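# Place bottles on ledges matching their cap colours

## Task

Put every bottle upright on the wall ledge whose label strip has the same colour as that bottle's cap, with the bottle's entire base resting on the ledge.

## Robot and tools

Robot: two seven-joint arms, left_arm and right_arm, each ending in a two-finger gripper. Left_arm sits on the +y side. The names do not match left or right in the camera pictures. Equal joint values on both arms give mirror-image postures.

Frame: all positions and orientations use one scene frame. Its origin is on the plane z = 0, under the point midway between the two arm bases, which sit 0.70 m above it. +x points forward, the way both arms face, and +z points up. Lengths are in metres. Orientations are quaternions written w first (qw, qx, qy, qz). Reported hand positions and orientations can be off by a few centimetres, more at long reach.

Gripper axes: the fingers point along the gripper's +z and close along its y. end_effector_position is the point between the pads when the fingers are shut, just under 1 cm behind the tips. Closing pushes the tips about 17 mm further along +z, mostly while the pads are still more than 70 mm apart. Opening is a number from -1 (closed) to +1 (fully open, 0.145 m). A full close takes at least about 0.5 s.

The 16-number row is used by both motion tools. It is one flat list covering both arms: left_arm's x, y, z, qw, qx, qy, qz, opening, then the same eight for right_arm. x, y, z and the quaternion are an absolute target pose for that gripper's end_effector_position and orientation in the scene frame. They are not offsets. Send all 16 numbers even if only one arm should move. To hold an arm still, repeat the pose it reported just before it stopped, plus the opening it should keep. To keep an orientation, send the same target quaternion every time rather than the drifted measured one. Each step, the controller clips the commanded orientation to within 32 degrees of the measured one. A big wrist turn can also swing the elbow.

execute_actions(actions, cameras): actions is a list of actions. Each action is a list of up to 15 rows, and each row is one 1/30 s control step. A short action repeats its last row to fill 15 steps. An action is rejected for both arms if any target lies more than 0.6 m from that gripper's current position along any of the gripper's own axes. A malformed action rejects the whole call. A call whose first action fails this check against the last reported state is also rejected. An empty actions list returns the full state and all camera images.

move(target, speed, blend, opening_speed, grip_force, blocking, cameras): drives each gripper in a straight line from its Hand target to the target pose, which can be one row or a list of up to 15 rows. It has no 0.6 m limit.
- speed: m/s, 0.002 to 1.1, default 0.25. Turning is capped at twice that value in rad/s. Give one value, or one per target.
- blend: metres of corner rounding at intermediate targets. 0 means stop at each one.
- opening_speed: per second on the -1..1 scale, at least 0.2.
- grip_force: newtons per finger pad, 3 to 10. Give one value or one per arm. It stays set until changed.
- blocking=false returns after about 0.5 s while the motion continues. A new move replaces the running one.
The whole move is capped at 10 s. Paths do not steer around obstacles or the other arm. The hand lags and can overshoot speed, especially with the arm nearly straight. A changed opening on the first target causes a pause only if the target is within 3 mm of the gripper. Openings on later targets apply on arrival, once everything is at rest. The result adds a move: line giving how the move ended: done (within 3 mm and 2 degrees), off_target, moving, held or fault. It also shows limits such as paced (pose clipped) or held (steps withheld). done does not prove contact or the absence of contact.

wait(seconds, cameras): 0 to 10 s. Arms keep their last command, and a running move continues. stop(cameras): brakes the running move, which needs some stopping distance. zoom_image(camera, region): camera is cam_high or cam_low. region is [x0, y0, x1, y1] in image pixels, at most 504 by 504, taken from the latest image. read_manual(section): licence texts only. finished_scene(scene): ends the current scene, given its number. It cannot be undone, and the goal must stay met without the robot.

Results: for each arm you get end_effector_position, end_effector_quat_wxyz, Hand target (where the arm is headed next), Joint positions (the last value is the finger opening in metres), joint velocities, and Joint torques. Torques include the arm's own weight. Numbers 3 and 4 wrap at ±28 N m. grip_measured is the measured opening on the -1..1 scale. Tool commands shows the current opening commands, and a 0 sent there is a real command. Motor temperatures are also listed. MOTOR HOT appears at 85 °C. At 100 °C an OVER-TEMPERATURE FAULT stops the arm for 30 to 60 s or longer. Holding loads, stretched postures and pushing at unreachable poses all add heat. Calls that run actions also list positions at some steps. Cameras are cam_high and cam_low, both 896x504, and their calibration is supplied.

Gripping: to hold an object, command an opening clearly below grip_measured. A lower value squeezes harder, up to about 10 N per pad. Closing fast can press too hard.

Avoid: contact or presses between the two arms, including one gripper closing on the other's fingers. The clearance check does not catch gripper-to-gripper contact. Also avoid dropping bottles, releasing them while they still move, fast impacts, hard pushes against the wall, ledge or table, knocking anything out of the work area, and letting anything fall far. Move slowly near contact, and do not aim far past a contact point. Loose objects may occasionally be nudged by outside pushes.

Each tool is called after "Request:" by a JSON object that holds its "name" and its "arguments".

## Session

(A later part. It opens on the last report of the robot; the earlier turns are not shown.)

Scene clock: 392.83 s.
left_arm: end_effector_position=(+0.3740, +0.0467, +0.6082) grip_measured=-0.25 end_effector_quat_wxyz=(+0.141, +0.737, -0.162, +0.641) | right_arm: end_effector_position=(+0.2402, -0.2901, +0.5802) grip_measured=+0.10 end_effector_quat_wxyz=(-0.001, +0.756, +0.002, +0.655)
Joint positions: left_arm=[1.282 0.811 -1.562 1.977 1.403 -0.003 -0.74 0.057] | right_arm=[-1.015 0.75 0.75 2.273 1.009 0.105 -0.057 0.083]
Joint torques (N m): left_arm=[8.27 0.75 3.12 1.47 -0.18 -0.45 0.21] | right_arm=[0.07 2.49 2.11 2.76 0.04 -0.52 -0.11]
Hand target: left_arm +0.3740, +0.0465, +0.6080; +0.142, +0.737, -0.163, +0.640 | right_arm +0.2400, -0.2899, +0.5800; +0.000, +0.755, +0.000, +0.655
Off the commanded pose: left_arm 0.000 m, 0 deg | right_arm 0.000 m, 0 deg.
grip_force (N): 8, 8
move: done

Request:
{"name": "move", "arguments": {"target": [[0.374,0.0465,0.648,0.1418,0.7374,-0.1634,0.6399,-0.5,0.24,-0.29,0.58,0,0.7553,0,0.6554,0.1],[0.265,0.098,0.648,0.1418,0.7374,-0.1634,0.6399,-0.5,0.24,-0.29,0.58,0,0.7553,0,0.6554,0.1],[0.24,0.26,0.59,0,0.7553,0,0.6554,-0.5,0.24,-0.29,0.58,0,0.7553,0,0.6554,0.1],[0.24,0.39,0.553,0,0.7553,0,0.6554,-0.5,0.24,-0.29,0.58,0,0.7553,0,0.6554,0.1]], "speed": [0.08,0.12,0.15,0.15], "blend": [0.005,0.03,0.03,0], "cameras": ["all"]}}

Request:
{"name": "zoom_image", "arguments": {"camera": "cam_low", "region": [380, 220, 620, 420]}}

Scene clock: 408.60 s.
left_arm: end_effector_position=(+0.2403, +0.3910, +0.5534) grip_measured=-0.25 end_effector_quat_wxyz=(-0.038, +0.768, -0.013, +0.639) | right_arm: end_effector_position=(+0.2402, -0.2901, +0.5802) grip_measured=+0.10 end_effector_quat_wxyz=(-0.001, +0.756, +0.002, +0.655)
Joint positions: left_arm=[0.602 1.922 -1.563 1.811 1.586 -0.78 0.046 0.057] | right_arm=[-1.015 0.75 0.75 2.273 1.009 0.105 -0.057 0.083]
Joint torques (N m): left_arm=[1.73 5.87 1.31 -0.27 0.18 -0.91 0.18] | right_arm=[0.2 2.28 2.14 2.84 0.02 -0.54 -0.11]
Hand target: left_arm +0.2402, +0.3898, +0.5531; -0.036, +0.767, -0.014, +0.641 | right_arm +0.2400, -0.2899, +0.5800; +0.000, +0.755, +0.000, +0.655
Off the commanded pose: left_arm 0.001 m, 5 deg | right_arm 0.000 m, 0 deg.
joint sent to its limit (left arm) — joint 3 (upper arm roll), lower limit; joint 5 (forearm roll), upper limit; joint 6 (wrist pitch), lower limit. The joint targets are off in orientation, not in position.
grip_force (N): 8, 8
move: off_target (left_arm)

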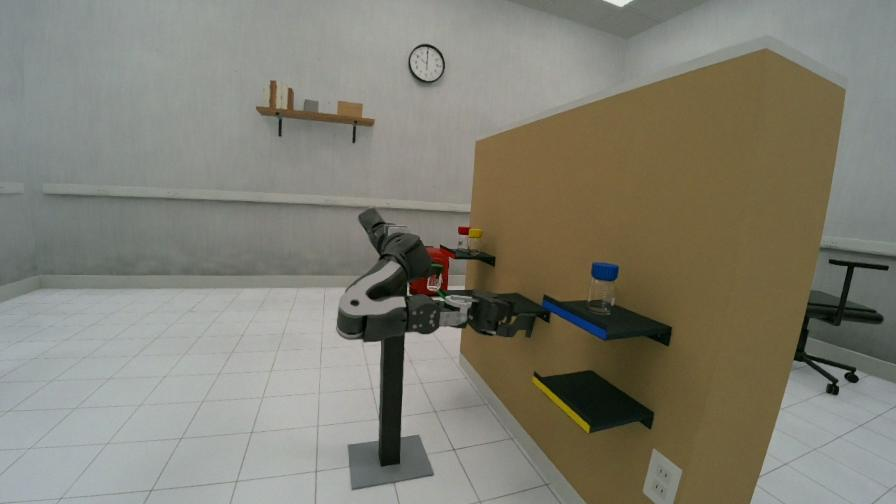

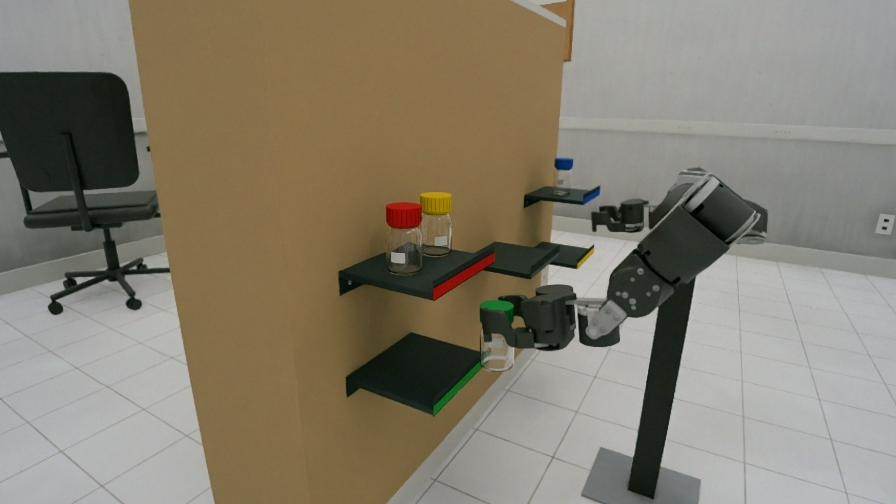

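Scaled by 2.100 from the camera's 896x504 image, which has a finer 1280x720 frame.

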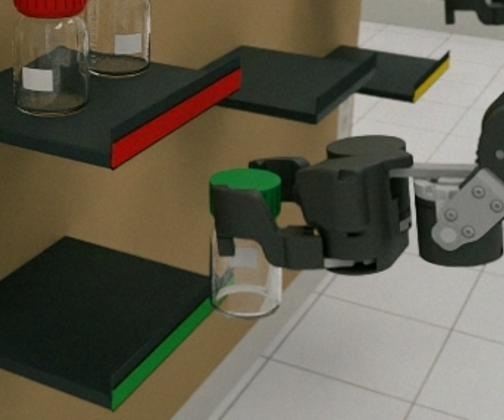

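Request:
{"name": "move", "arguments": {"target": [[0.30,0.39,0.550,0,0.7553,0,0.6554,-0.5,0.24,-0.29,0.58,0,0.7553,0,0.6554,0.1]], "speed": 0.1, "cameras": ["all"]}}

Request:
{"name": "zoom_image", "arguments": {"camera": "cam_low", "region": [380, 220, 620, 420]}}

Scene clock: 422.80 s.
left_arm: end_effector_position=(+0.3004, +0.3901, +0.5499) grip_measured=-0.25 end_effector_quat_wxyz=(-0.015, +0.757, -0.006, +0.653) | right_arm: end_effector_position=(+0.2402, -0.2901, +0.5802) grip_measured=+0.10 end_effector_quat_wxyz=(-0.001, +0.756, +0.002, +0.655)
Joint positions: left_arm=[0.838 1.707 -1.563 1.632 1.586 -0.579 0.055 0.057] | right_arm=[-1.015 0.75 0.75 2.273 1.009 0.105 -0.057 0.083]
Joint torques (N m): left_arm=[3.63 5.71 2.03 0.13 0.18 -0.81 0.19] | right_arm=[0.07 2.31 2.25 2.81 0.01 -0.53 -0.1]
Hand target: left_arm +0.3000, +0.3899, +0.5500; -0.014, +0.756, -0.007, +0.654 | right_arm +0.2400, -0.2899, +0.5800; +0.000, +0.755, +0.000, +0.655
Off the commanded pose: left_arm 0.000 m, 2 deg | right_arm 0.000 m, 0 deg.
joint sent to its limit (left arm) — joint 3 (upper arm roll), lower limit; joint 5 (forearm roll), upper limit. The joint targets still meet the commanded pose.
grip_force (N): 8, 8
move: done

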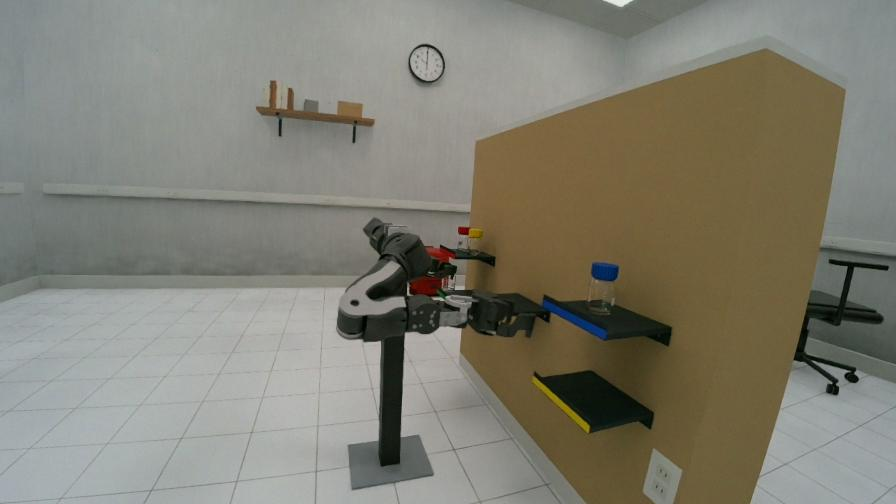

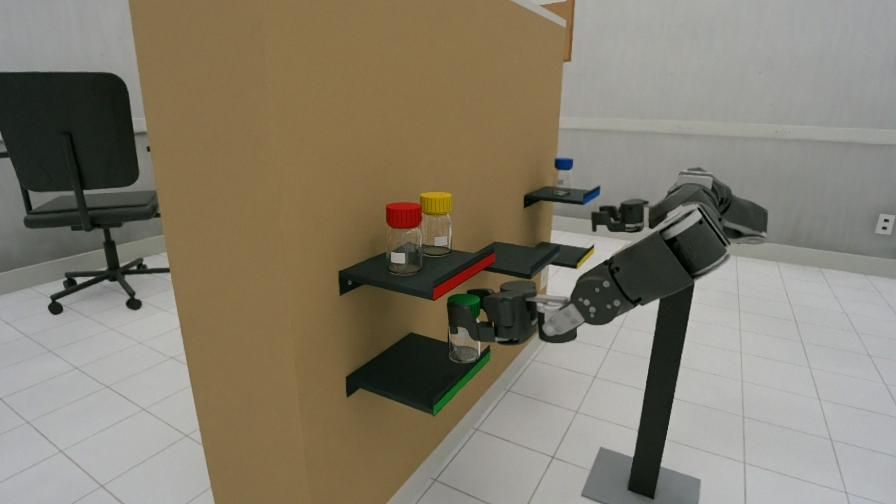

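Scaled by 2.100 from the camera's 896x504 image, which has a finer 1280x720 frame.

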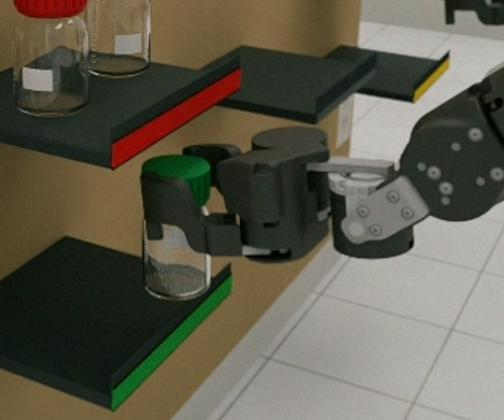

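Good clearance. Insert and lower.

Request:
{"name": "move", "arguments": {"target": [[0.378,0.39,0.550,0,0.7553,0,0.6554,-0.5,0.24,-0.29,0.58,0,0.7553,0,0.6554,0.1],[0.378,0.39,0.529,0,0.7553,0,0.6554,-0.5,0.24,-0.29,0.58,0,0.7553,0,0.6554,0.1]], "speed": [0.08,0.03]}}

Request:
{"name": "move", "arguments": {"target": [0.378,0.39,0.522,0,0.7553,0,0.6554,-0.5,0.24,-0.29,0.58,0,0.7553,0,0.6554,0.1], "speed": 0.015}}

Request:
{"name": "move", "arguments": {"target": [0.378,0.39,0.516,0,0.7553,0,0.6554,-0.5,0.24,-0.29,0.58,0,0.7553,0,0.6554,0.1], "speed": 0.015, "cameras": ["all"]}}

Request:
{"name": "zoom_image", "arguments": {"camera": "cam_low", "region": [330, 220, 570, 420]}}

Scene clock: 436.33 s.
left_arm: end_effector_position=(+0.3767, +0.3915, +0.5266) grip_measured=-0.25 end_effector_quat_wxyz=(-0.003, +0.760, +0.001, +0.650) | right_arm: end_effector_position=(+0.2402, -0.2901, +0.5802) grip_measured=+0.10 end_effector_quat_wxyz=(-0.001, +0.756, +0.002, +0.655)
Joint positions: left_arm=[0.873 1.365 -1.437 1.266 1.586 -0.412 0.103 0.057] | right_arm=[-1.015 0.75 0.75 2.273 1.009 0.105 -0.057 0.083]
Joint torques (N m): left_arm=[5.66 4.63 3.84 0.2 0.2 -0.97 0.23] | right_arm=[0.09 2.23 2.21 2.81 0.01 -0.53 -0.13]
Hand target: left_arm +0.3780, +0.3900, +0.5291; +0.000, +0.755, +0.000, +0.655 | right_arm +0.2400, -0.2899, +0.5800; +0.000, +0.755, +0.000, +0.655
Off the commanded pose: left_arm 0.003 m, 1 deg | right_arm 0.000 m, 0 deg.
joint sent to its limit (left arm) — joint 5 (forearm roll), upper limit. The joint targets still meet the commanded pose.
grip_force (N): 8, 8
move: done

Scene clock: 437.03 s.
left_arm: end_effector_position=(+0.3766, +0.3918, +0.5198) grip_measured=-0.25 end_effector_quat_wxyz=(-0.003, +0.760, +0.001, +0.650) | right_arm: end_effector_position=(+0.2402, -0.2901, +0.5802) grip_measured=+0.10 end_effector_quat_wxyz=(-0.001, +0.756, +0.002, +0.655)
Joint positions: left_arm=[0.848 1.346 -1.429 1.243 1.586 -0.431 0.109 0.057] | right_arm=[-1.015 0.75 0.75 2.273 1.009 0.105 -0.057 0.083]
Joint torques (N m): left_arm=[5.58 4.6 3.81 0.21 0.2 -0.97 0.24] | right_arm=[0.09 2.41 2.21 2.86 0.03 -0.53 -0.1]
Hand target: left_arm +0.3780, +0.3900, +0.5220; +0.000, +0.755, +0.000, +0.655 | right_arm +0.2400, -0.2899, +0.5800; +0.000, +0.755, +0.000, +0.655
Off the commanded pose: left_arm 0.003 m, 1 deg | right_arm 0.000 m, 0 deg.
joint sent to its limit (left arm) — joint 5 (forearm roll), upper limit. The joint targets still meet the commanded pose.
grip_force (N): 8, 8
move: done

Scene clock: 437.73 s.
left_arm: end_effector_position=(+0.3774, +0.3925, +0.5174) grip_measured=-0.25 end_effector_quat_wxyz=(-0.004, +0.755, +0.001, +0.656) | right_arm: end_effector_position=(+0.2402, -0.2901, +0.5802) grip_measured=+0.10 end_effector_quat_wxyz=(-0.001, +0.756, +0.002, +0.655)
Joint positions: left_arm=[0.83 1.331 -1.42 1.222 1.586 -0.455 0.114 0.057] | right_arm=[-1.015 0.75 0.75 2.273 1.009 0.105 -0.057 0.083]
Joint torques (N m): left_arm=[4.92 4.34 3.3 0.02 0.21 -0.68 0.23] | right_arm=[-0.01 2.25 2.19 2.8 0.01 -0.53 -0.13]
Hand target: left_arm +0.3779, +0.3901, +0.5159; +0.000, +0.755, +0.000, +0.655 | right_arm +0.2400, -0.2899, +0.5800; +0.000, +0.755, +0.000, +0.655
Off the commanded pose: left_arm 0.003 m, 1 deg | right_arm 0.000 m, 0 deg.
joint sent to its limit (left arm) — joint 5 (forearm roll), upper limit. The joint targets still meet the commanded pose.
grip_force (N): 8, 8
move: done

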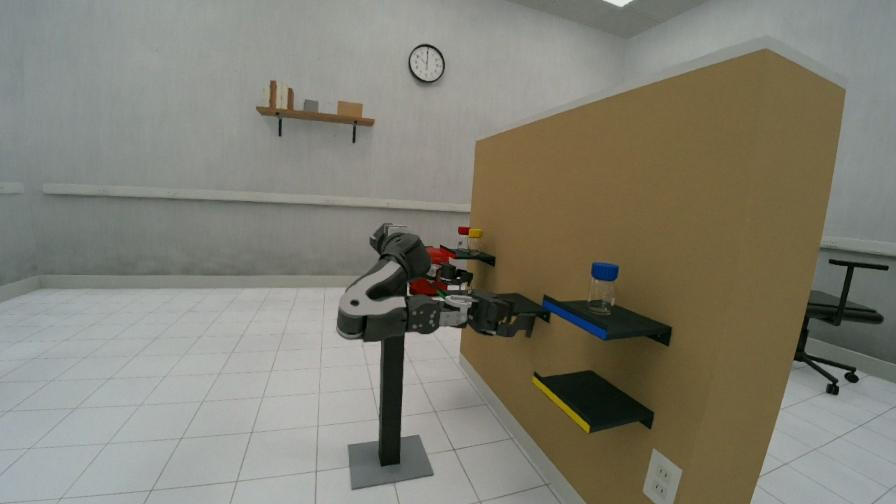

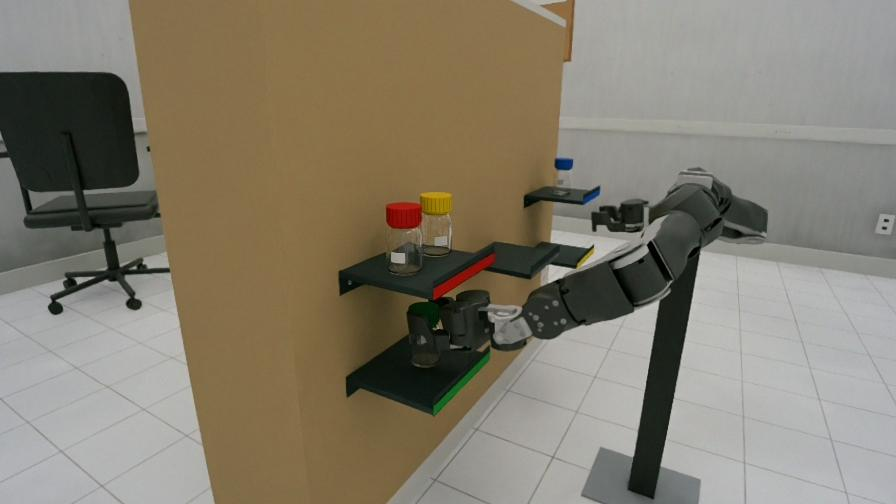

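Scaled by 2.100 from the camera's 896x504 image, which has a finer 1280x720 frame.

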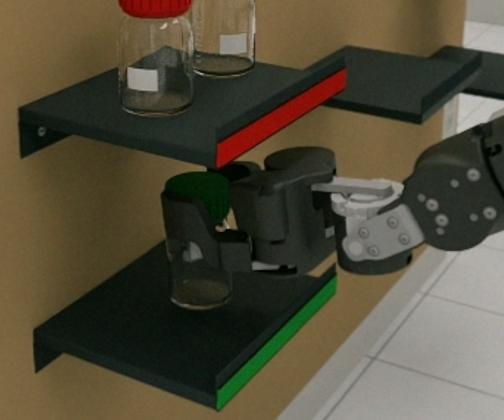

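Request:
{"name": "move", "arguments": {"target": [0.378,0.391,0.511,0,0.7553,0,0.6554,-0.5,0.24,-0.29,0.58,0,0.7553,0,0.6554,0.1], "speed": 0.015}}

Request:
{"name": "move", "arguments": {"target": [[0.378,0.392,0.516,0,0.7553,0,0.6554,-0.5,0.24,-0.29,0.58,0,0.7553,0,0.6554,0.1],[0.378,0.392,0.517,0,0.7553,0,0.6554,0.1,0.24,-0.29,0.58,0,0.7553,0,0.6554,0.1],[0.245,0.392,0.517,0,0.7553,0,0.6554,0.1,0.24,-0.29,0.58,0,0.7553,0,0.6554,0.1]], "speed": [0.03,0.03,0.12], "opening_speed": 0.6, "cameras": ["all"]}}

Request:
{"name": "zoom_image", "arguments": {"camera": "cam_low", "region": [330, 220, 570, 420]}}

Scene clock: 447.27 s.
left_arm: end_effector_position=(+0.3785, +0.3937, +0.5169) grip_measured=-0.25 end_effector_quat_wxyz=(-0.004, +0.749, +0.001, +0.662) | right_arm: end_effector_position=(+0.2402, -0.2901, +0.5802) grip_measured=+0.10 end_effector_quat_wxyz=(-0.001, +0.756, +0.002, +0.655)
Joint positions: left_arm=[0.81 1.317 -1.403 1.2 1.586 -0.477 0.125 0.057] | right_arm=[-1.015 0.75 0.75 2.273 1.009 0.105 -0.057 0.083]
Joint torques (N m): left_arm=[4.26 4.15 2.67 -0.09 0.21 -0.32 0.19] | right_arm=[-0.04 2.23 2.13 2.82 0.02 -0.51 -0.12]
Hand target: left_arm +0.3779, +0.3909, +0.5110; +0.000, +0.755, +0.000, +0.655 | right_arm +0.2400, -0.2899, +0.5800; +0.000, +0.755, +0.000, +0.655
Off the commanded pose: left_arm 0.006 m, 1 deg | right_arm 0.000 m, 0 deg.
joint sent to its limit (left arm) — joint 5 (forearm roll), upper limit. The joint targets still meet the commanded pose.
grip_force (N): 8, 8
move: off_target (left_arm)

Scene clock: 450.87 s.
left_arm: end_effector_position=(+0.2458, +0.3934, +0.5193) grip_measured=+0.10 end_effector_quat_wxyz=(-0.032, +0.783, -0.010, +0.621) | right_arm: end_effector_position=(+0.2402, -0.2901, +0.5802) grip_measured=+0.10 end_effector_quat_wxyz=(-0.001, +0.756, +0.002, +0.655)
Joint positions: left_arm=[0.546 1.8 -1.563 1.709 1.585 -0.788 0.037 0.083] | right_arm=[-1.015 0.75 0.75 2.273 1.009 0.105 -0.057 0.083]
Joint torques (N m): left_arm=[1.94 6.18 1.2 0.12 0.17 -0.62 0.18] | right_arm=[-0.01 2.2 2.26 2.91 0.03 -0.53 -0.12]
Hand target: left_arm +0.2452, +0.3919, +0.5172; -0.028, +0.785, -0.011, +0.619 | right_arm +0.2400, -0.2899, +0.5800; +0.000, +0.755, +0.000, +0.655
Off the commanded pose: left_arm 0.003 m, 6 deg | right_arm 0.000 m, 0 deg.
joint read past its limit (left arm) — joint 6 (wrist pitch), lower limit.
joint sent to its limit (left arm) — joint 3 (upper arm roll), lower limit; joint 5 (forearm roll), upper limit; joint 6 (wrist pitch), lower limit. The joint targets are off in orientation, not in position.
grip_force (N): 8, 8
move: off_target (left_arm)

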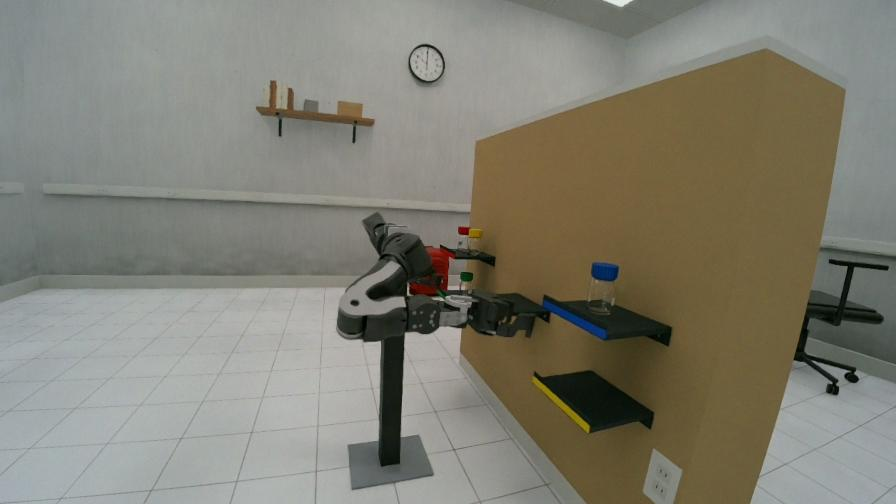

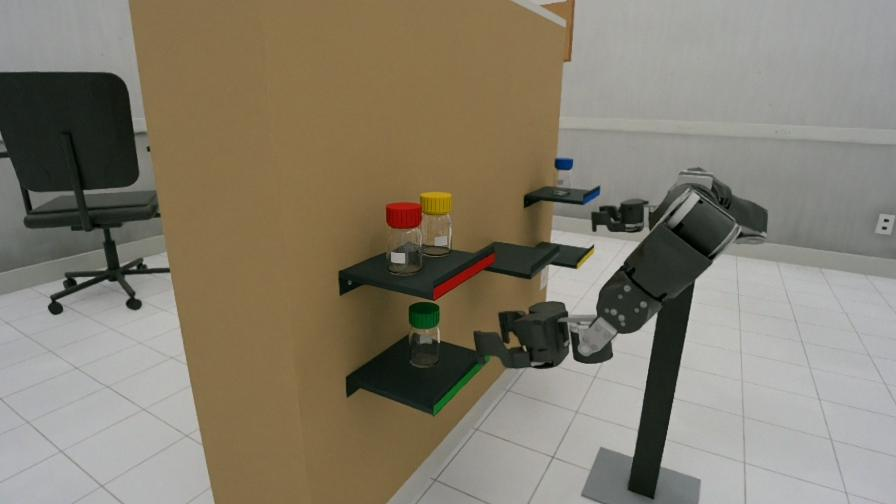

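Scaled by 2.100 from the camera's 896x504 image, which has a finer 1280x720 frame.

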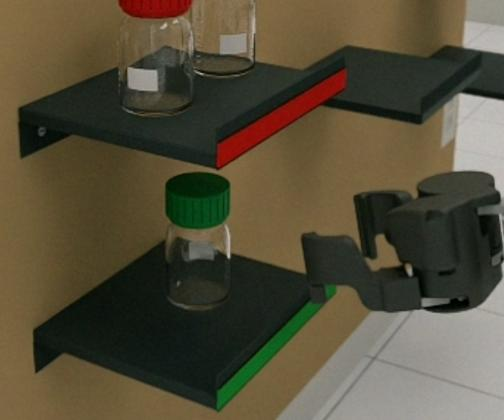

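Request:
{"name": "move", "arguments": {"target": [[0.228,0.33,0.60,0,0.7553,0,0.6554,0.1,0.24,-0.29,0.58,0,0.7553,0,0.6554,0.1],[0.24,0.28,0.715,-0.1138,0.7438,0.1312,0.6454,0.1,0.24,-0.29,0.58,0,0.7553,0,0.6554,0.1],[0.322,0.306,0.715,-0.1138,0.7438,0.1312,0.6454,0.1,0.24,-0.29,0.58,0,0.7553,0,0.6554,0.1]], "speed": [0.15,0.15,0.1], "blend": [0.03,0.01,0], "cameras": ["all"]}}

Request:
{"name": "zoom_image", "arguments": {"camera": "cam_low", "region": [370, 160, 540, 280]}}

Request:
{"name": "zoom_image", "arguments": {"camera": "cam_high", "region": [430, 200, 520, 270]}}

Scene clock: 466.83 s.
left_arm: end_effector_position=(+0.3218, +0.3066, +0.7167) grip_measured=+0.10 end_effector_quat_wxyz=(-0.143, +0.695, +0.099, +0.697) | right_arm: end_effector_position=(+0.2402, -0.2901, +0.5802) grip_measured=+0.10 end_effector_quat_wxyz=(-0.001, +0.756, +0.002, +0.655)
Joint positions: left_arm=[1.668 1.614 -1.562 2.213 1.584 0.129 -0.94 0.083] | right_arm=[-1.015 0.75 0.75 2.273 1.009 0.105 -0.057 0.083]
Joint torques (N m): left_arm=[4.42 -0.22 2.03 0.02 -0.23 -0.33 0.19] | right_arm=[0.07 2.31 2.15 2.71 0.05 -0.52 -0.14]
Hand target: left_arm +0.3220, +0.3060, +0.7148; -0.142, +0.698, +0.097, +0.695 | right_arm +0.2400, -0.2899, +0.5800; +0.000, +0.755, +0.000, +0.655
Off the commanded pose: left_arm 0.002 m, 10 deg | right_arm 0.000 m, 0 deg.
joint sent to its limit (left arm) — joint 3 (upper arm roll), lower limit; joint 5 (forearm roll), upper limit. The joint targets are off in orientation, not in position.
grip_force (N): 8, 8
move: off_target (left_arm); limits=paced

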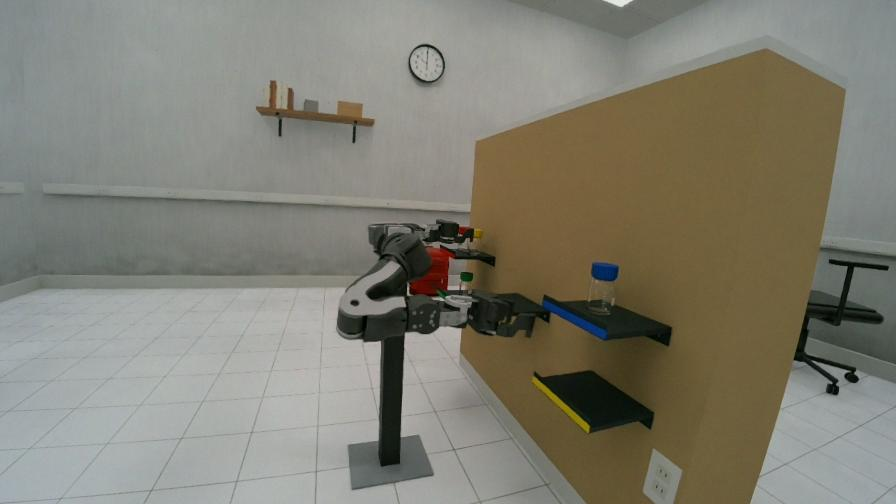

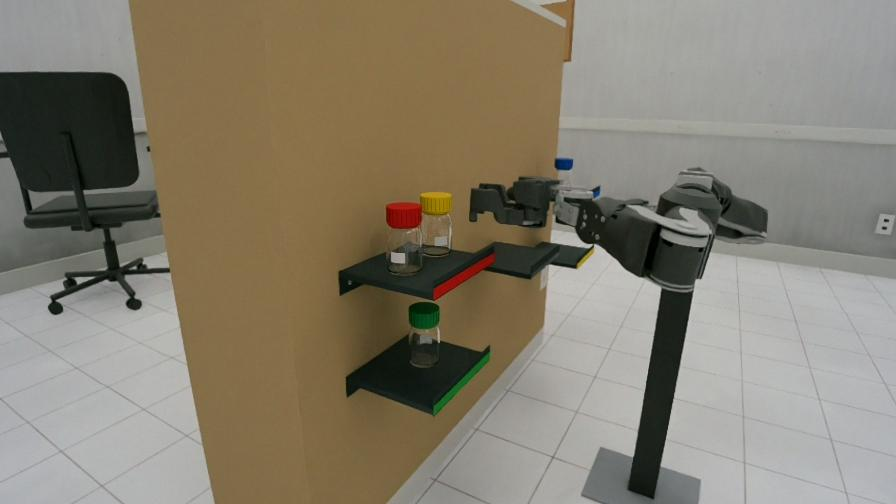

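Scaled by 2.965 from the camera's 896x504 image, which has a finer 1280x720 frame.

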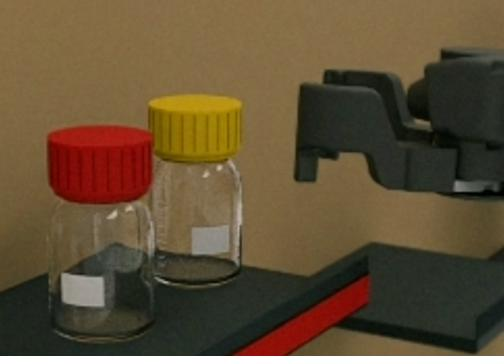

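Scaled by 5.600 from the camera's 896x504 image, which has a finer 1280x720 frame.

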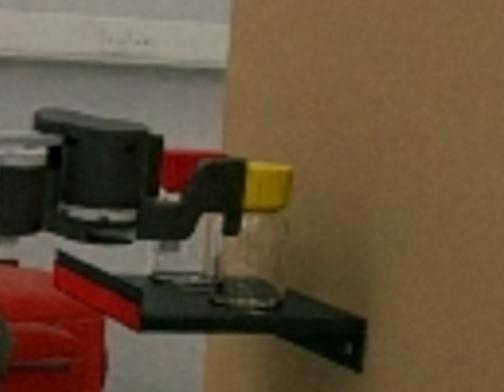

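Request:
{"name": "move", "arguments": {"target": [[0.355,0.318,0.715,-0.1138,0.7438,0.1312,0.6454,0.1,0.24,-0.29,0.58,0,0.7553,0,0.6554,0.1],[0.386,0.329,0.715,-0.1138,0.7438,0.1312,0.6454,0.1,0.24,-0.29,0.58,0,0.7553,0,0.6554,0.1]], "speed": [0.06,0.04], "blend": [0.01,0], "cameras": ["all"]}}

Request:
{"name": "zoom_image", "arguments": {"camera": "cam_low", "region": [370, 160, 540, 280]}}

Request:
{"name": "zoom_image", "arguments": {"camera": "cam_high", "region": [430, 200, 520, 270]}}

Scene clock: 481.60 s.
left_arm: end_effector_position=(+0.3851, +0.3306, +0.7165) grip_measured=+0.10 end_effector_quat_wxyz=(-0.116, +0.742, +0.134, +0.647) | right_arm: end_effector_position=(+0.2402, -0.2901, +0.5802) grip_measured=+0.10 end_effector_quat_wxyz=(-0.001, +0.756, +0.002, +0.655)
Joint positions: left_arm=[0.825 1.191 -0.435 1.827 1.529 0.559 -0.863 0.083] | right_arm=[-1.015 0.75 0.75 2.273 1.009 0.105 -0.057 0.083]
Joint torques (N m): left_arm=[6.9 3.39 2.33 1.01 -0.26 -0.36 0.24] | right_arm=[0.09 2.23 2.17 2.84 0.01 -0.52 -0.11]
Hand target: left_arm +0.3860, +0.3290, +0.7149; -0.114, +0.744, +0.131, +0.645 | right_arm +0.2400, -0.2899, +0.5800; +0.000, +0.755, +0.000, +0.655
Off the commanded pose: left_arm 0.002 m, 1 deg | right_arm 0.000 m, 0 deg.
grip_force (N): 8, 8
move: done

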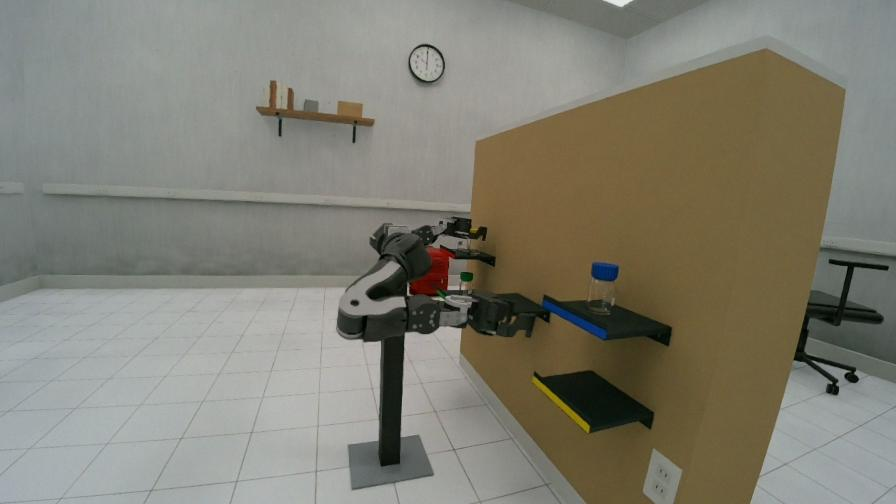

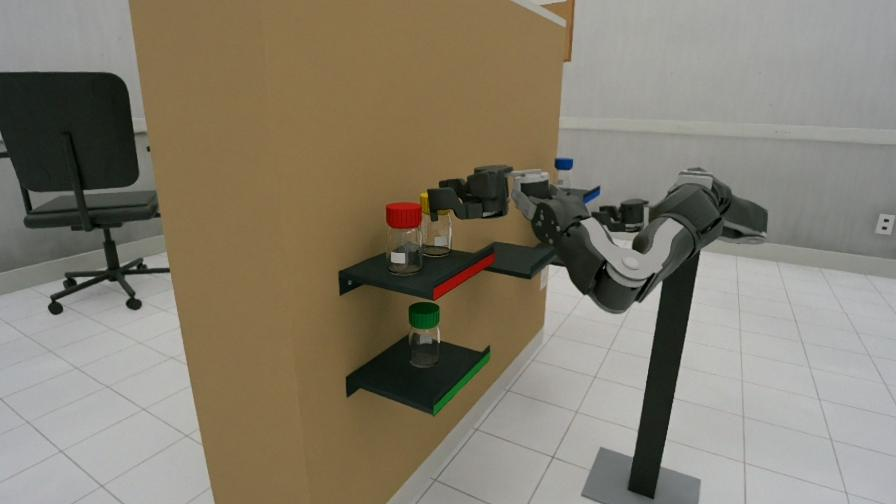

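Scaled by 2.965 from the camera's 896x504 image, which has a finer 1280x720 frame.

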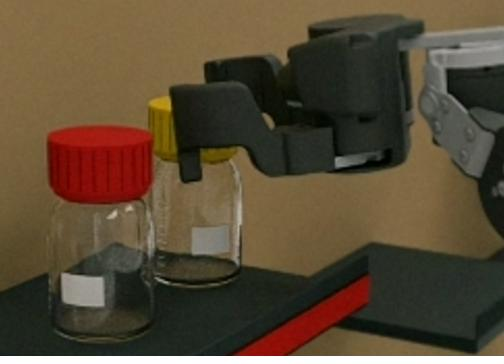

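Scaled by 5.600 from the camera's 896x504 image, which has a finer 1280x720 frame.

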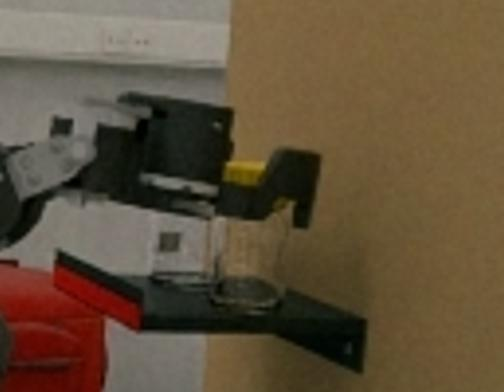

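Request:
{"name": "move", "arguments": {"target": [[0.391,0.3315,0.710,-0.1138,0.7438,0.1312,0.6454,0.1,0.24,-0.29,0.58,0,0.7553,0,0.6554,0.1],[0.391,0.3315,0.710,-0.1138,0.7438,0.1312,0.6454,-0.5,0.24,-0.29,0.58,0,0.7553,0,0.6554,0.1]], "speed": 0.04, "opening_speed": 0.5, "cameras": ["all"]}}

Request:
{"name": "zoom_image", "arguments": {"camera": "cam_low", "region": [370, 160, 540, 280]}}

Request:
{"name": "zoom_image", "arguments": {"camera": "cam_high", "region": [430, 200, 520, 270]}}

Scene clock: 497.70 s.
left_arm: end_effector_position=(+0.3897, +0.3335, +0.7138) grip_measured=-0.27 end_effector_quat_wxyz=(-0.118, +0.740, +0.133, +0.648) | right_arm: end_effector_position=(+0.2402, -0.2901, +0.5802) grip_measured=+0.10 end_effector_quat_wxyz=(-0.001, +0.756, +0.002, +0.655)
Joint positions: left_arm=[0.825 1.178 -0.442 1.8 1.495 0.552 -0.835 0.055] | right_arm=[-1.015 0.75 0.75 2.273 1.009 0.105 -0.057 0.083]
Joint torques (N m): left_arm=[5.76 3.15 2.29 1.06 -0.17 -0.52 0.22] | right_arm=[-0.17 2.33 2.09 2.77 0.03 -0.54 -0.1]
Hand target: left_arm +0.3910, +0.3314, +0.7100; -0.114, +0.744, +0.131, +0.645 | right_arm +0.2400, -0.2899, +0.5800; +0.000, +0.755, +0.000, +0.655
Off the commanded pose: left_arm 0.005 m, 1 deg | right_arm 0.000 m, 0 deg.
grip_force (N): 8, 8
move: off_target (left_arm); target 2's new opening was sent with left_arm's hand 0.004 m and 1 deg from that target

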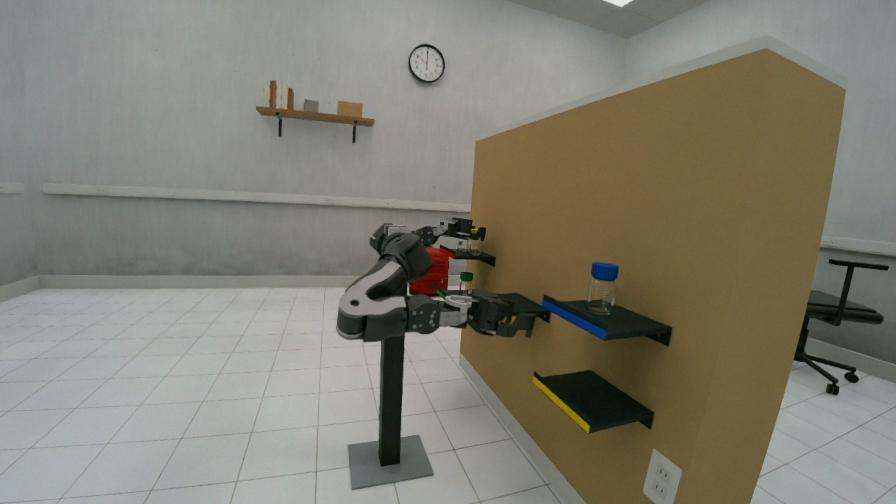

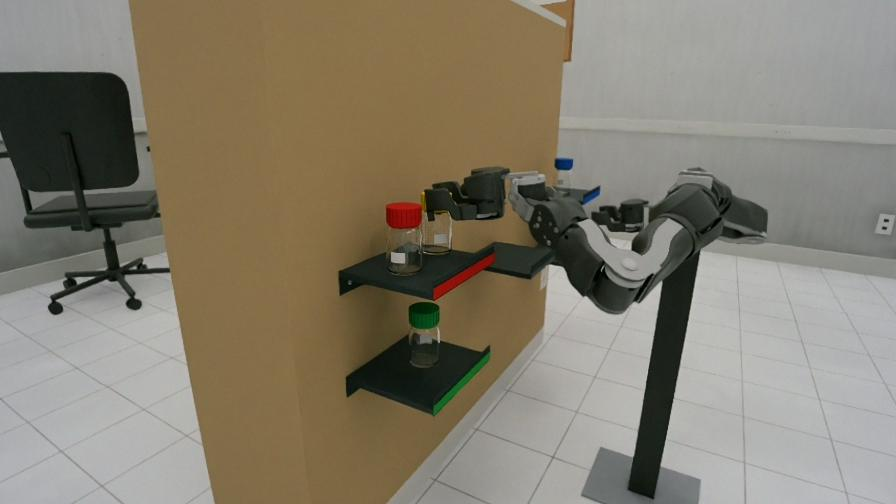

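Scaled by 2.965 from the camera's 896x504 image, which has a finer 1280x720 frame.

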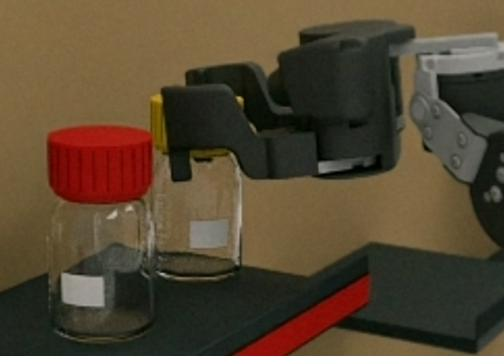

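Scaled by 5.600 from the camera's 896x504 image, which has a finer 1280x720 frame.

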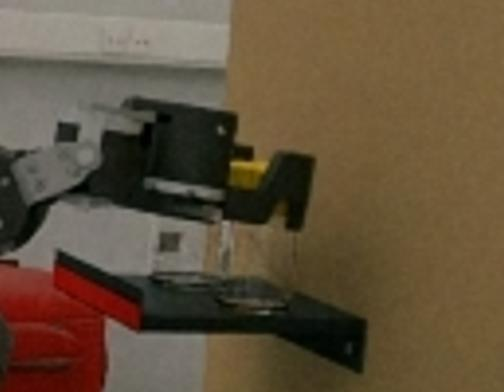

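Request:
{"name": "move", "arguments": {"target": [[0.391,0.3315,0.710,-0.1138,0.7438,0.1312,0.6454,0.0,0.24,-0.29,0.58,0,0.7553,0,0.6554,0.1],[0.399,0.334,0.710,-0.1138,0.7438,0.1312,0.6454,0.0,0.24,-0.29,0.58,0,0.7553,0,0.6554,0.1],[0.399,0.334,0.710,-0.1138,0.7438,0.1312,0.6454,-0.5,0.24,-0.29,0.58,0,0.7553,0,0.6554,0.1]], "speed": 0.04, "opening_speed": 0.5, "cameras": ["all"]}}

Request:
{"name": "zoom_image", "arguments": {"camera": "cam_low", "region": [370, 160, 540, 280]}}

Request:
{"name": "zoom_image", "arguments": {"camera": "cam_high", "region": [430, 200, 520, 270]}}

Scene clock: 512.53 s.
left_arm: end_effector_position=(+0.3979, +0.3359, +0.7120) grip_measured=-0.33 end_effector_quat_wxyz=(-0.116, +0.741, +0.134, +0.647) | right_arm: end_effector_position=(+0.2402, -0.2901, +0.5802) grip_measured=+0.10 end_effector_quat_wxyz=(-0.001, +0.756, +0.002, +0.655)
Joint positions: left_arm=[0.852 1.144 -0.46 1.751 1.461 0.564 -0.807 0.051] | right_arm=[-1.015 0.75 0.75 2.273 1.009 0.105 -0.057 0.083]
Joint torques (N m): left_arm=[7.21 3.05 2.35 1.17 -0.21 -0.41 0.22] | right_arm=[0.07 2.2 2.17 2.76 0.04 -0.5 -0.14]
Hand target: left_arm +0.3990, +0.3340, +0.7099; -0.114, +0.744, +0.131, +0.645 | right_arm +0.2400, -0.2899, +0.5800; +0.000, +0.755, +0.000, +0.655
Off the commanded pose: left_arm 0.003 m, 1 deg | right_arm 0.000 m, 0 deg.
grip_force (N): 8, 8
move: done

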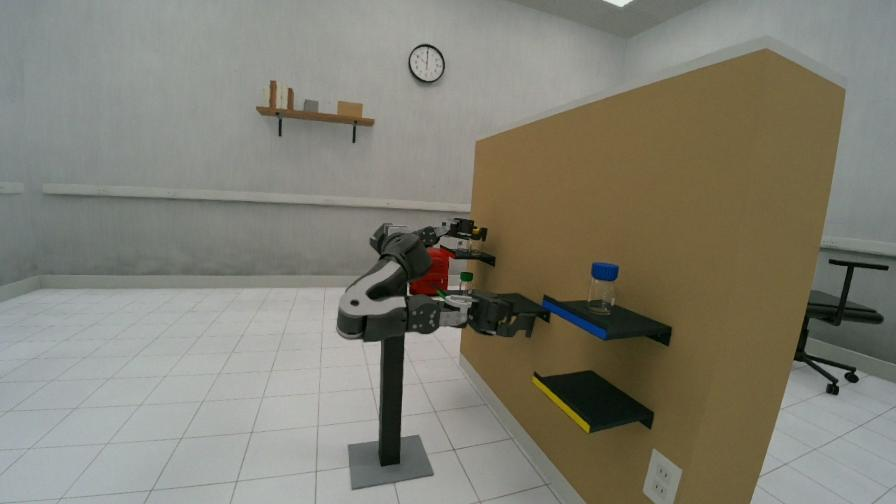

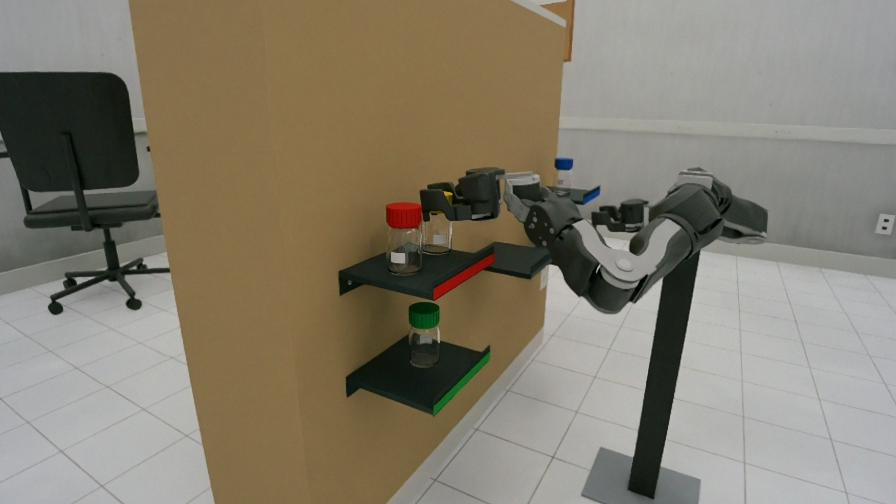

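Scaled by 2.965 from the camera's 896x504 image, which has a finer 1280x720 frame.

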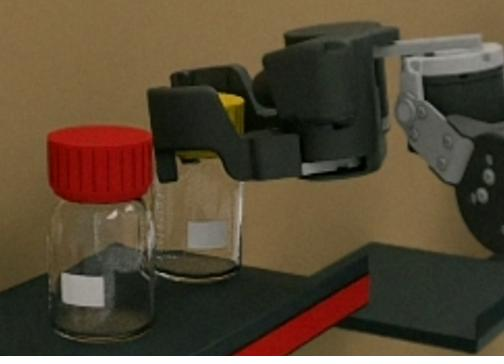

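Scaled by 5.600 from the camera's 896x504 image, which has a finer 1280x720 frame.

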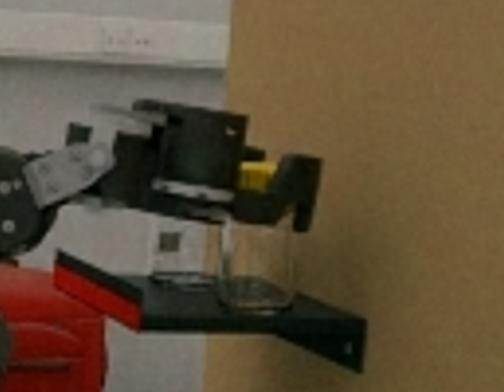

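Request:
{"name": "move", "arguments": {"target": [[0.399,0.334,0.710,-0.1138,0.7438,0.1312,0.6454,0.0,0.24,-0.29,0.58,0,0.7553,0,0.6554,0.1],[0.3875,0.330,0.710,-0.1138,0.7438,0.1312,0.6454,0.0,0.24,-0.29,0.58,0,0.7553,0,0.6554,0.1],[0.3875,0.330,0.710,-0.1138,0.7438,0.1312,0.6454,-0.5,0.24,-0.29,0.58,0,0.7553,0,0.6554,0.1]], "speed": 0.04, "opening_speed": 0.5, "grip_force": 10, "cameras": ["all"]}}

Request:
{"name": "zoom_image", "arguments": {"camera": "cam_low", "region": [370, 160, 540, 280]}}

Request:
{"name": "zoom_image", "arguments": {"camera": "cam_high", "region": [430, 200, 520, 270]}}

Scene clock: 528.77 s.
left_arm: end_effector_position=(+0.3877, +0.3298, +0.7110) grip_measured=-0.27 end_effector_quat_wxyz=(-0.114, +0.743, +0.131, +0.646) | right_arm: end_effector_position=(+0.2402, -0.2901, +0.5802) grip_measured=+0.10 end_effector_quat_wxyz=(-0.001, +0.756, +0.002, +0.655)
Joint positions: left_arm=[0.81 1.186 -0.441 1.819 1.511 0.545 -0.843 0.055] | right_arm=[-1.015 0.75 0.75 2.273 1.009 0.105 -0.057 0.083]
Joint torques (N m): left_arm=[5.97 4.44 3.07 1.47 -0.16 -0.53 0.07] | right_arm=[0.07 2.33 2.11 2.76 0.03 -0.5 -0.11]
Hand target: left_arm +0.3875, +0.3300, +0.7100; -0.114, +0.744, +0.131, +0.645 | right_arm +0.2400, -0.2899, +0.5800; +0.000, +0.755, +0.000, +0.655
Off the commanded pose: left_arm 0.001 m, 0 deg | right_arm 0.000 m, 0 deg.
move: done

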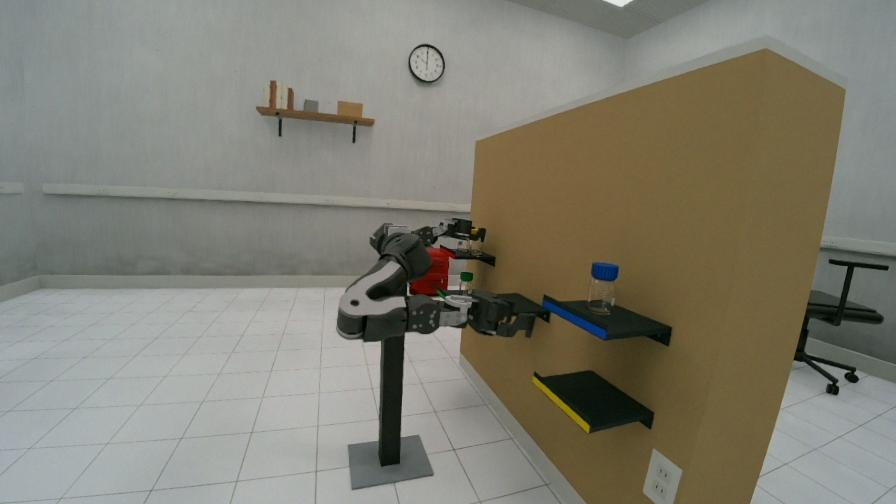

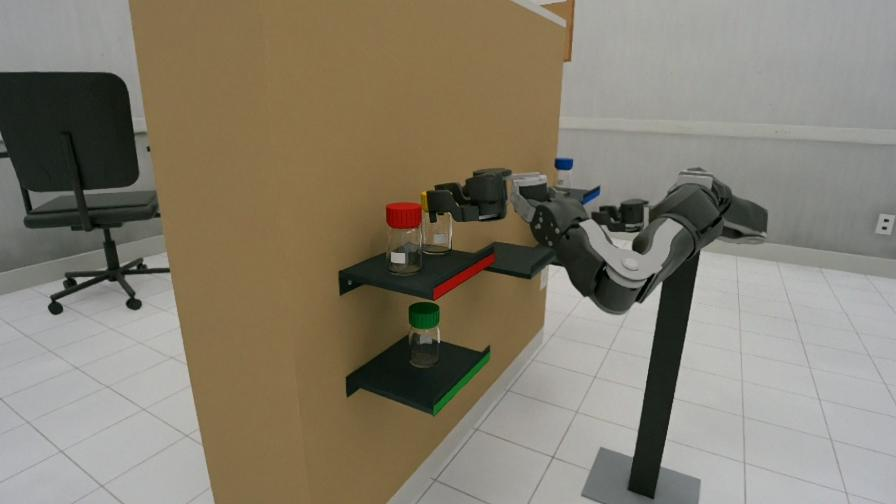

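Scaled by 2.965 from the camera's 896x504 image, which has a finer 1280x720 frame.

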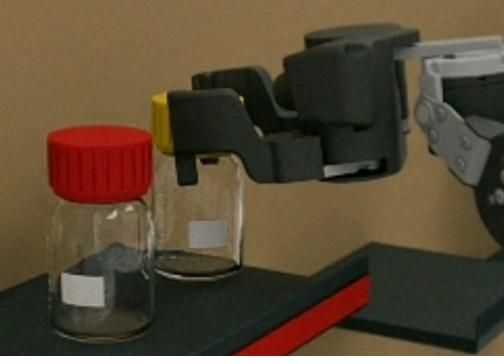

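Scaled by 5.600 from the camera's 896x504 image, which has a finer 1280x720 frame.

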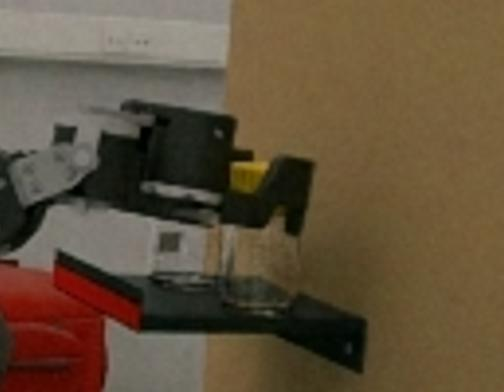

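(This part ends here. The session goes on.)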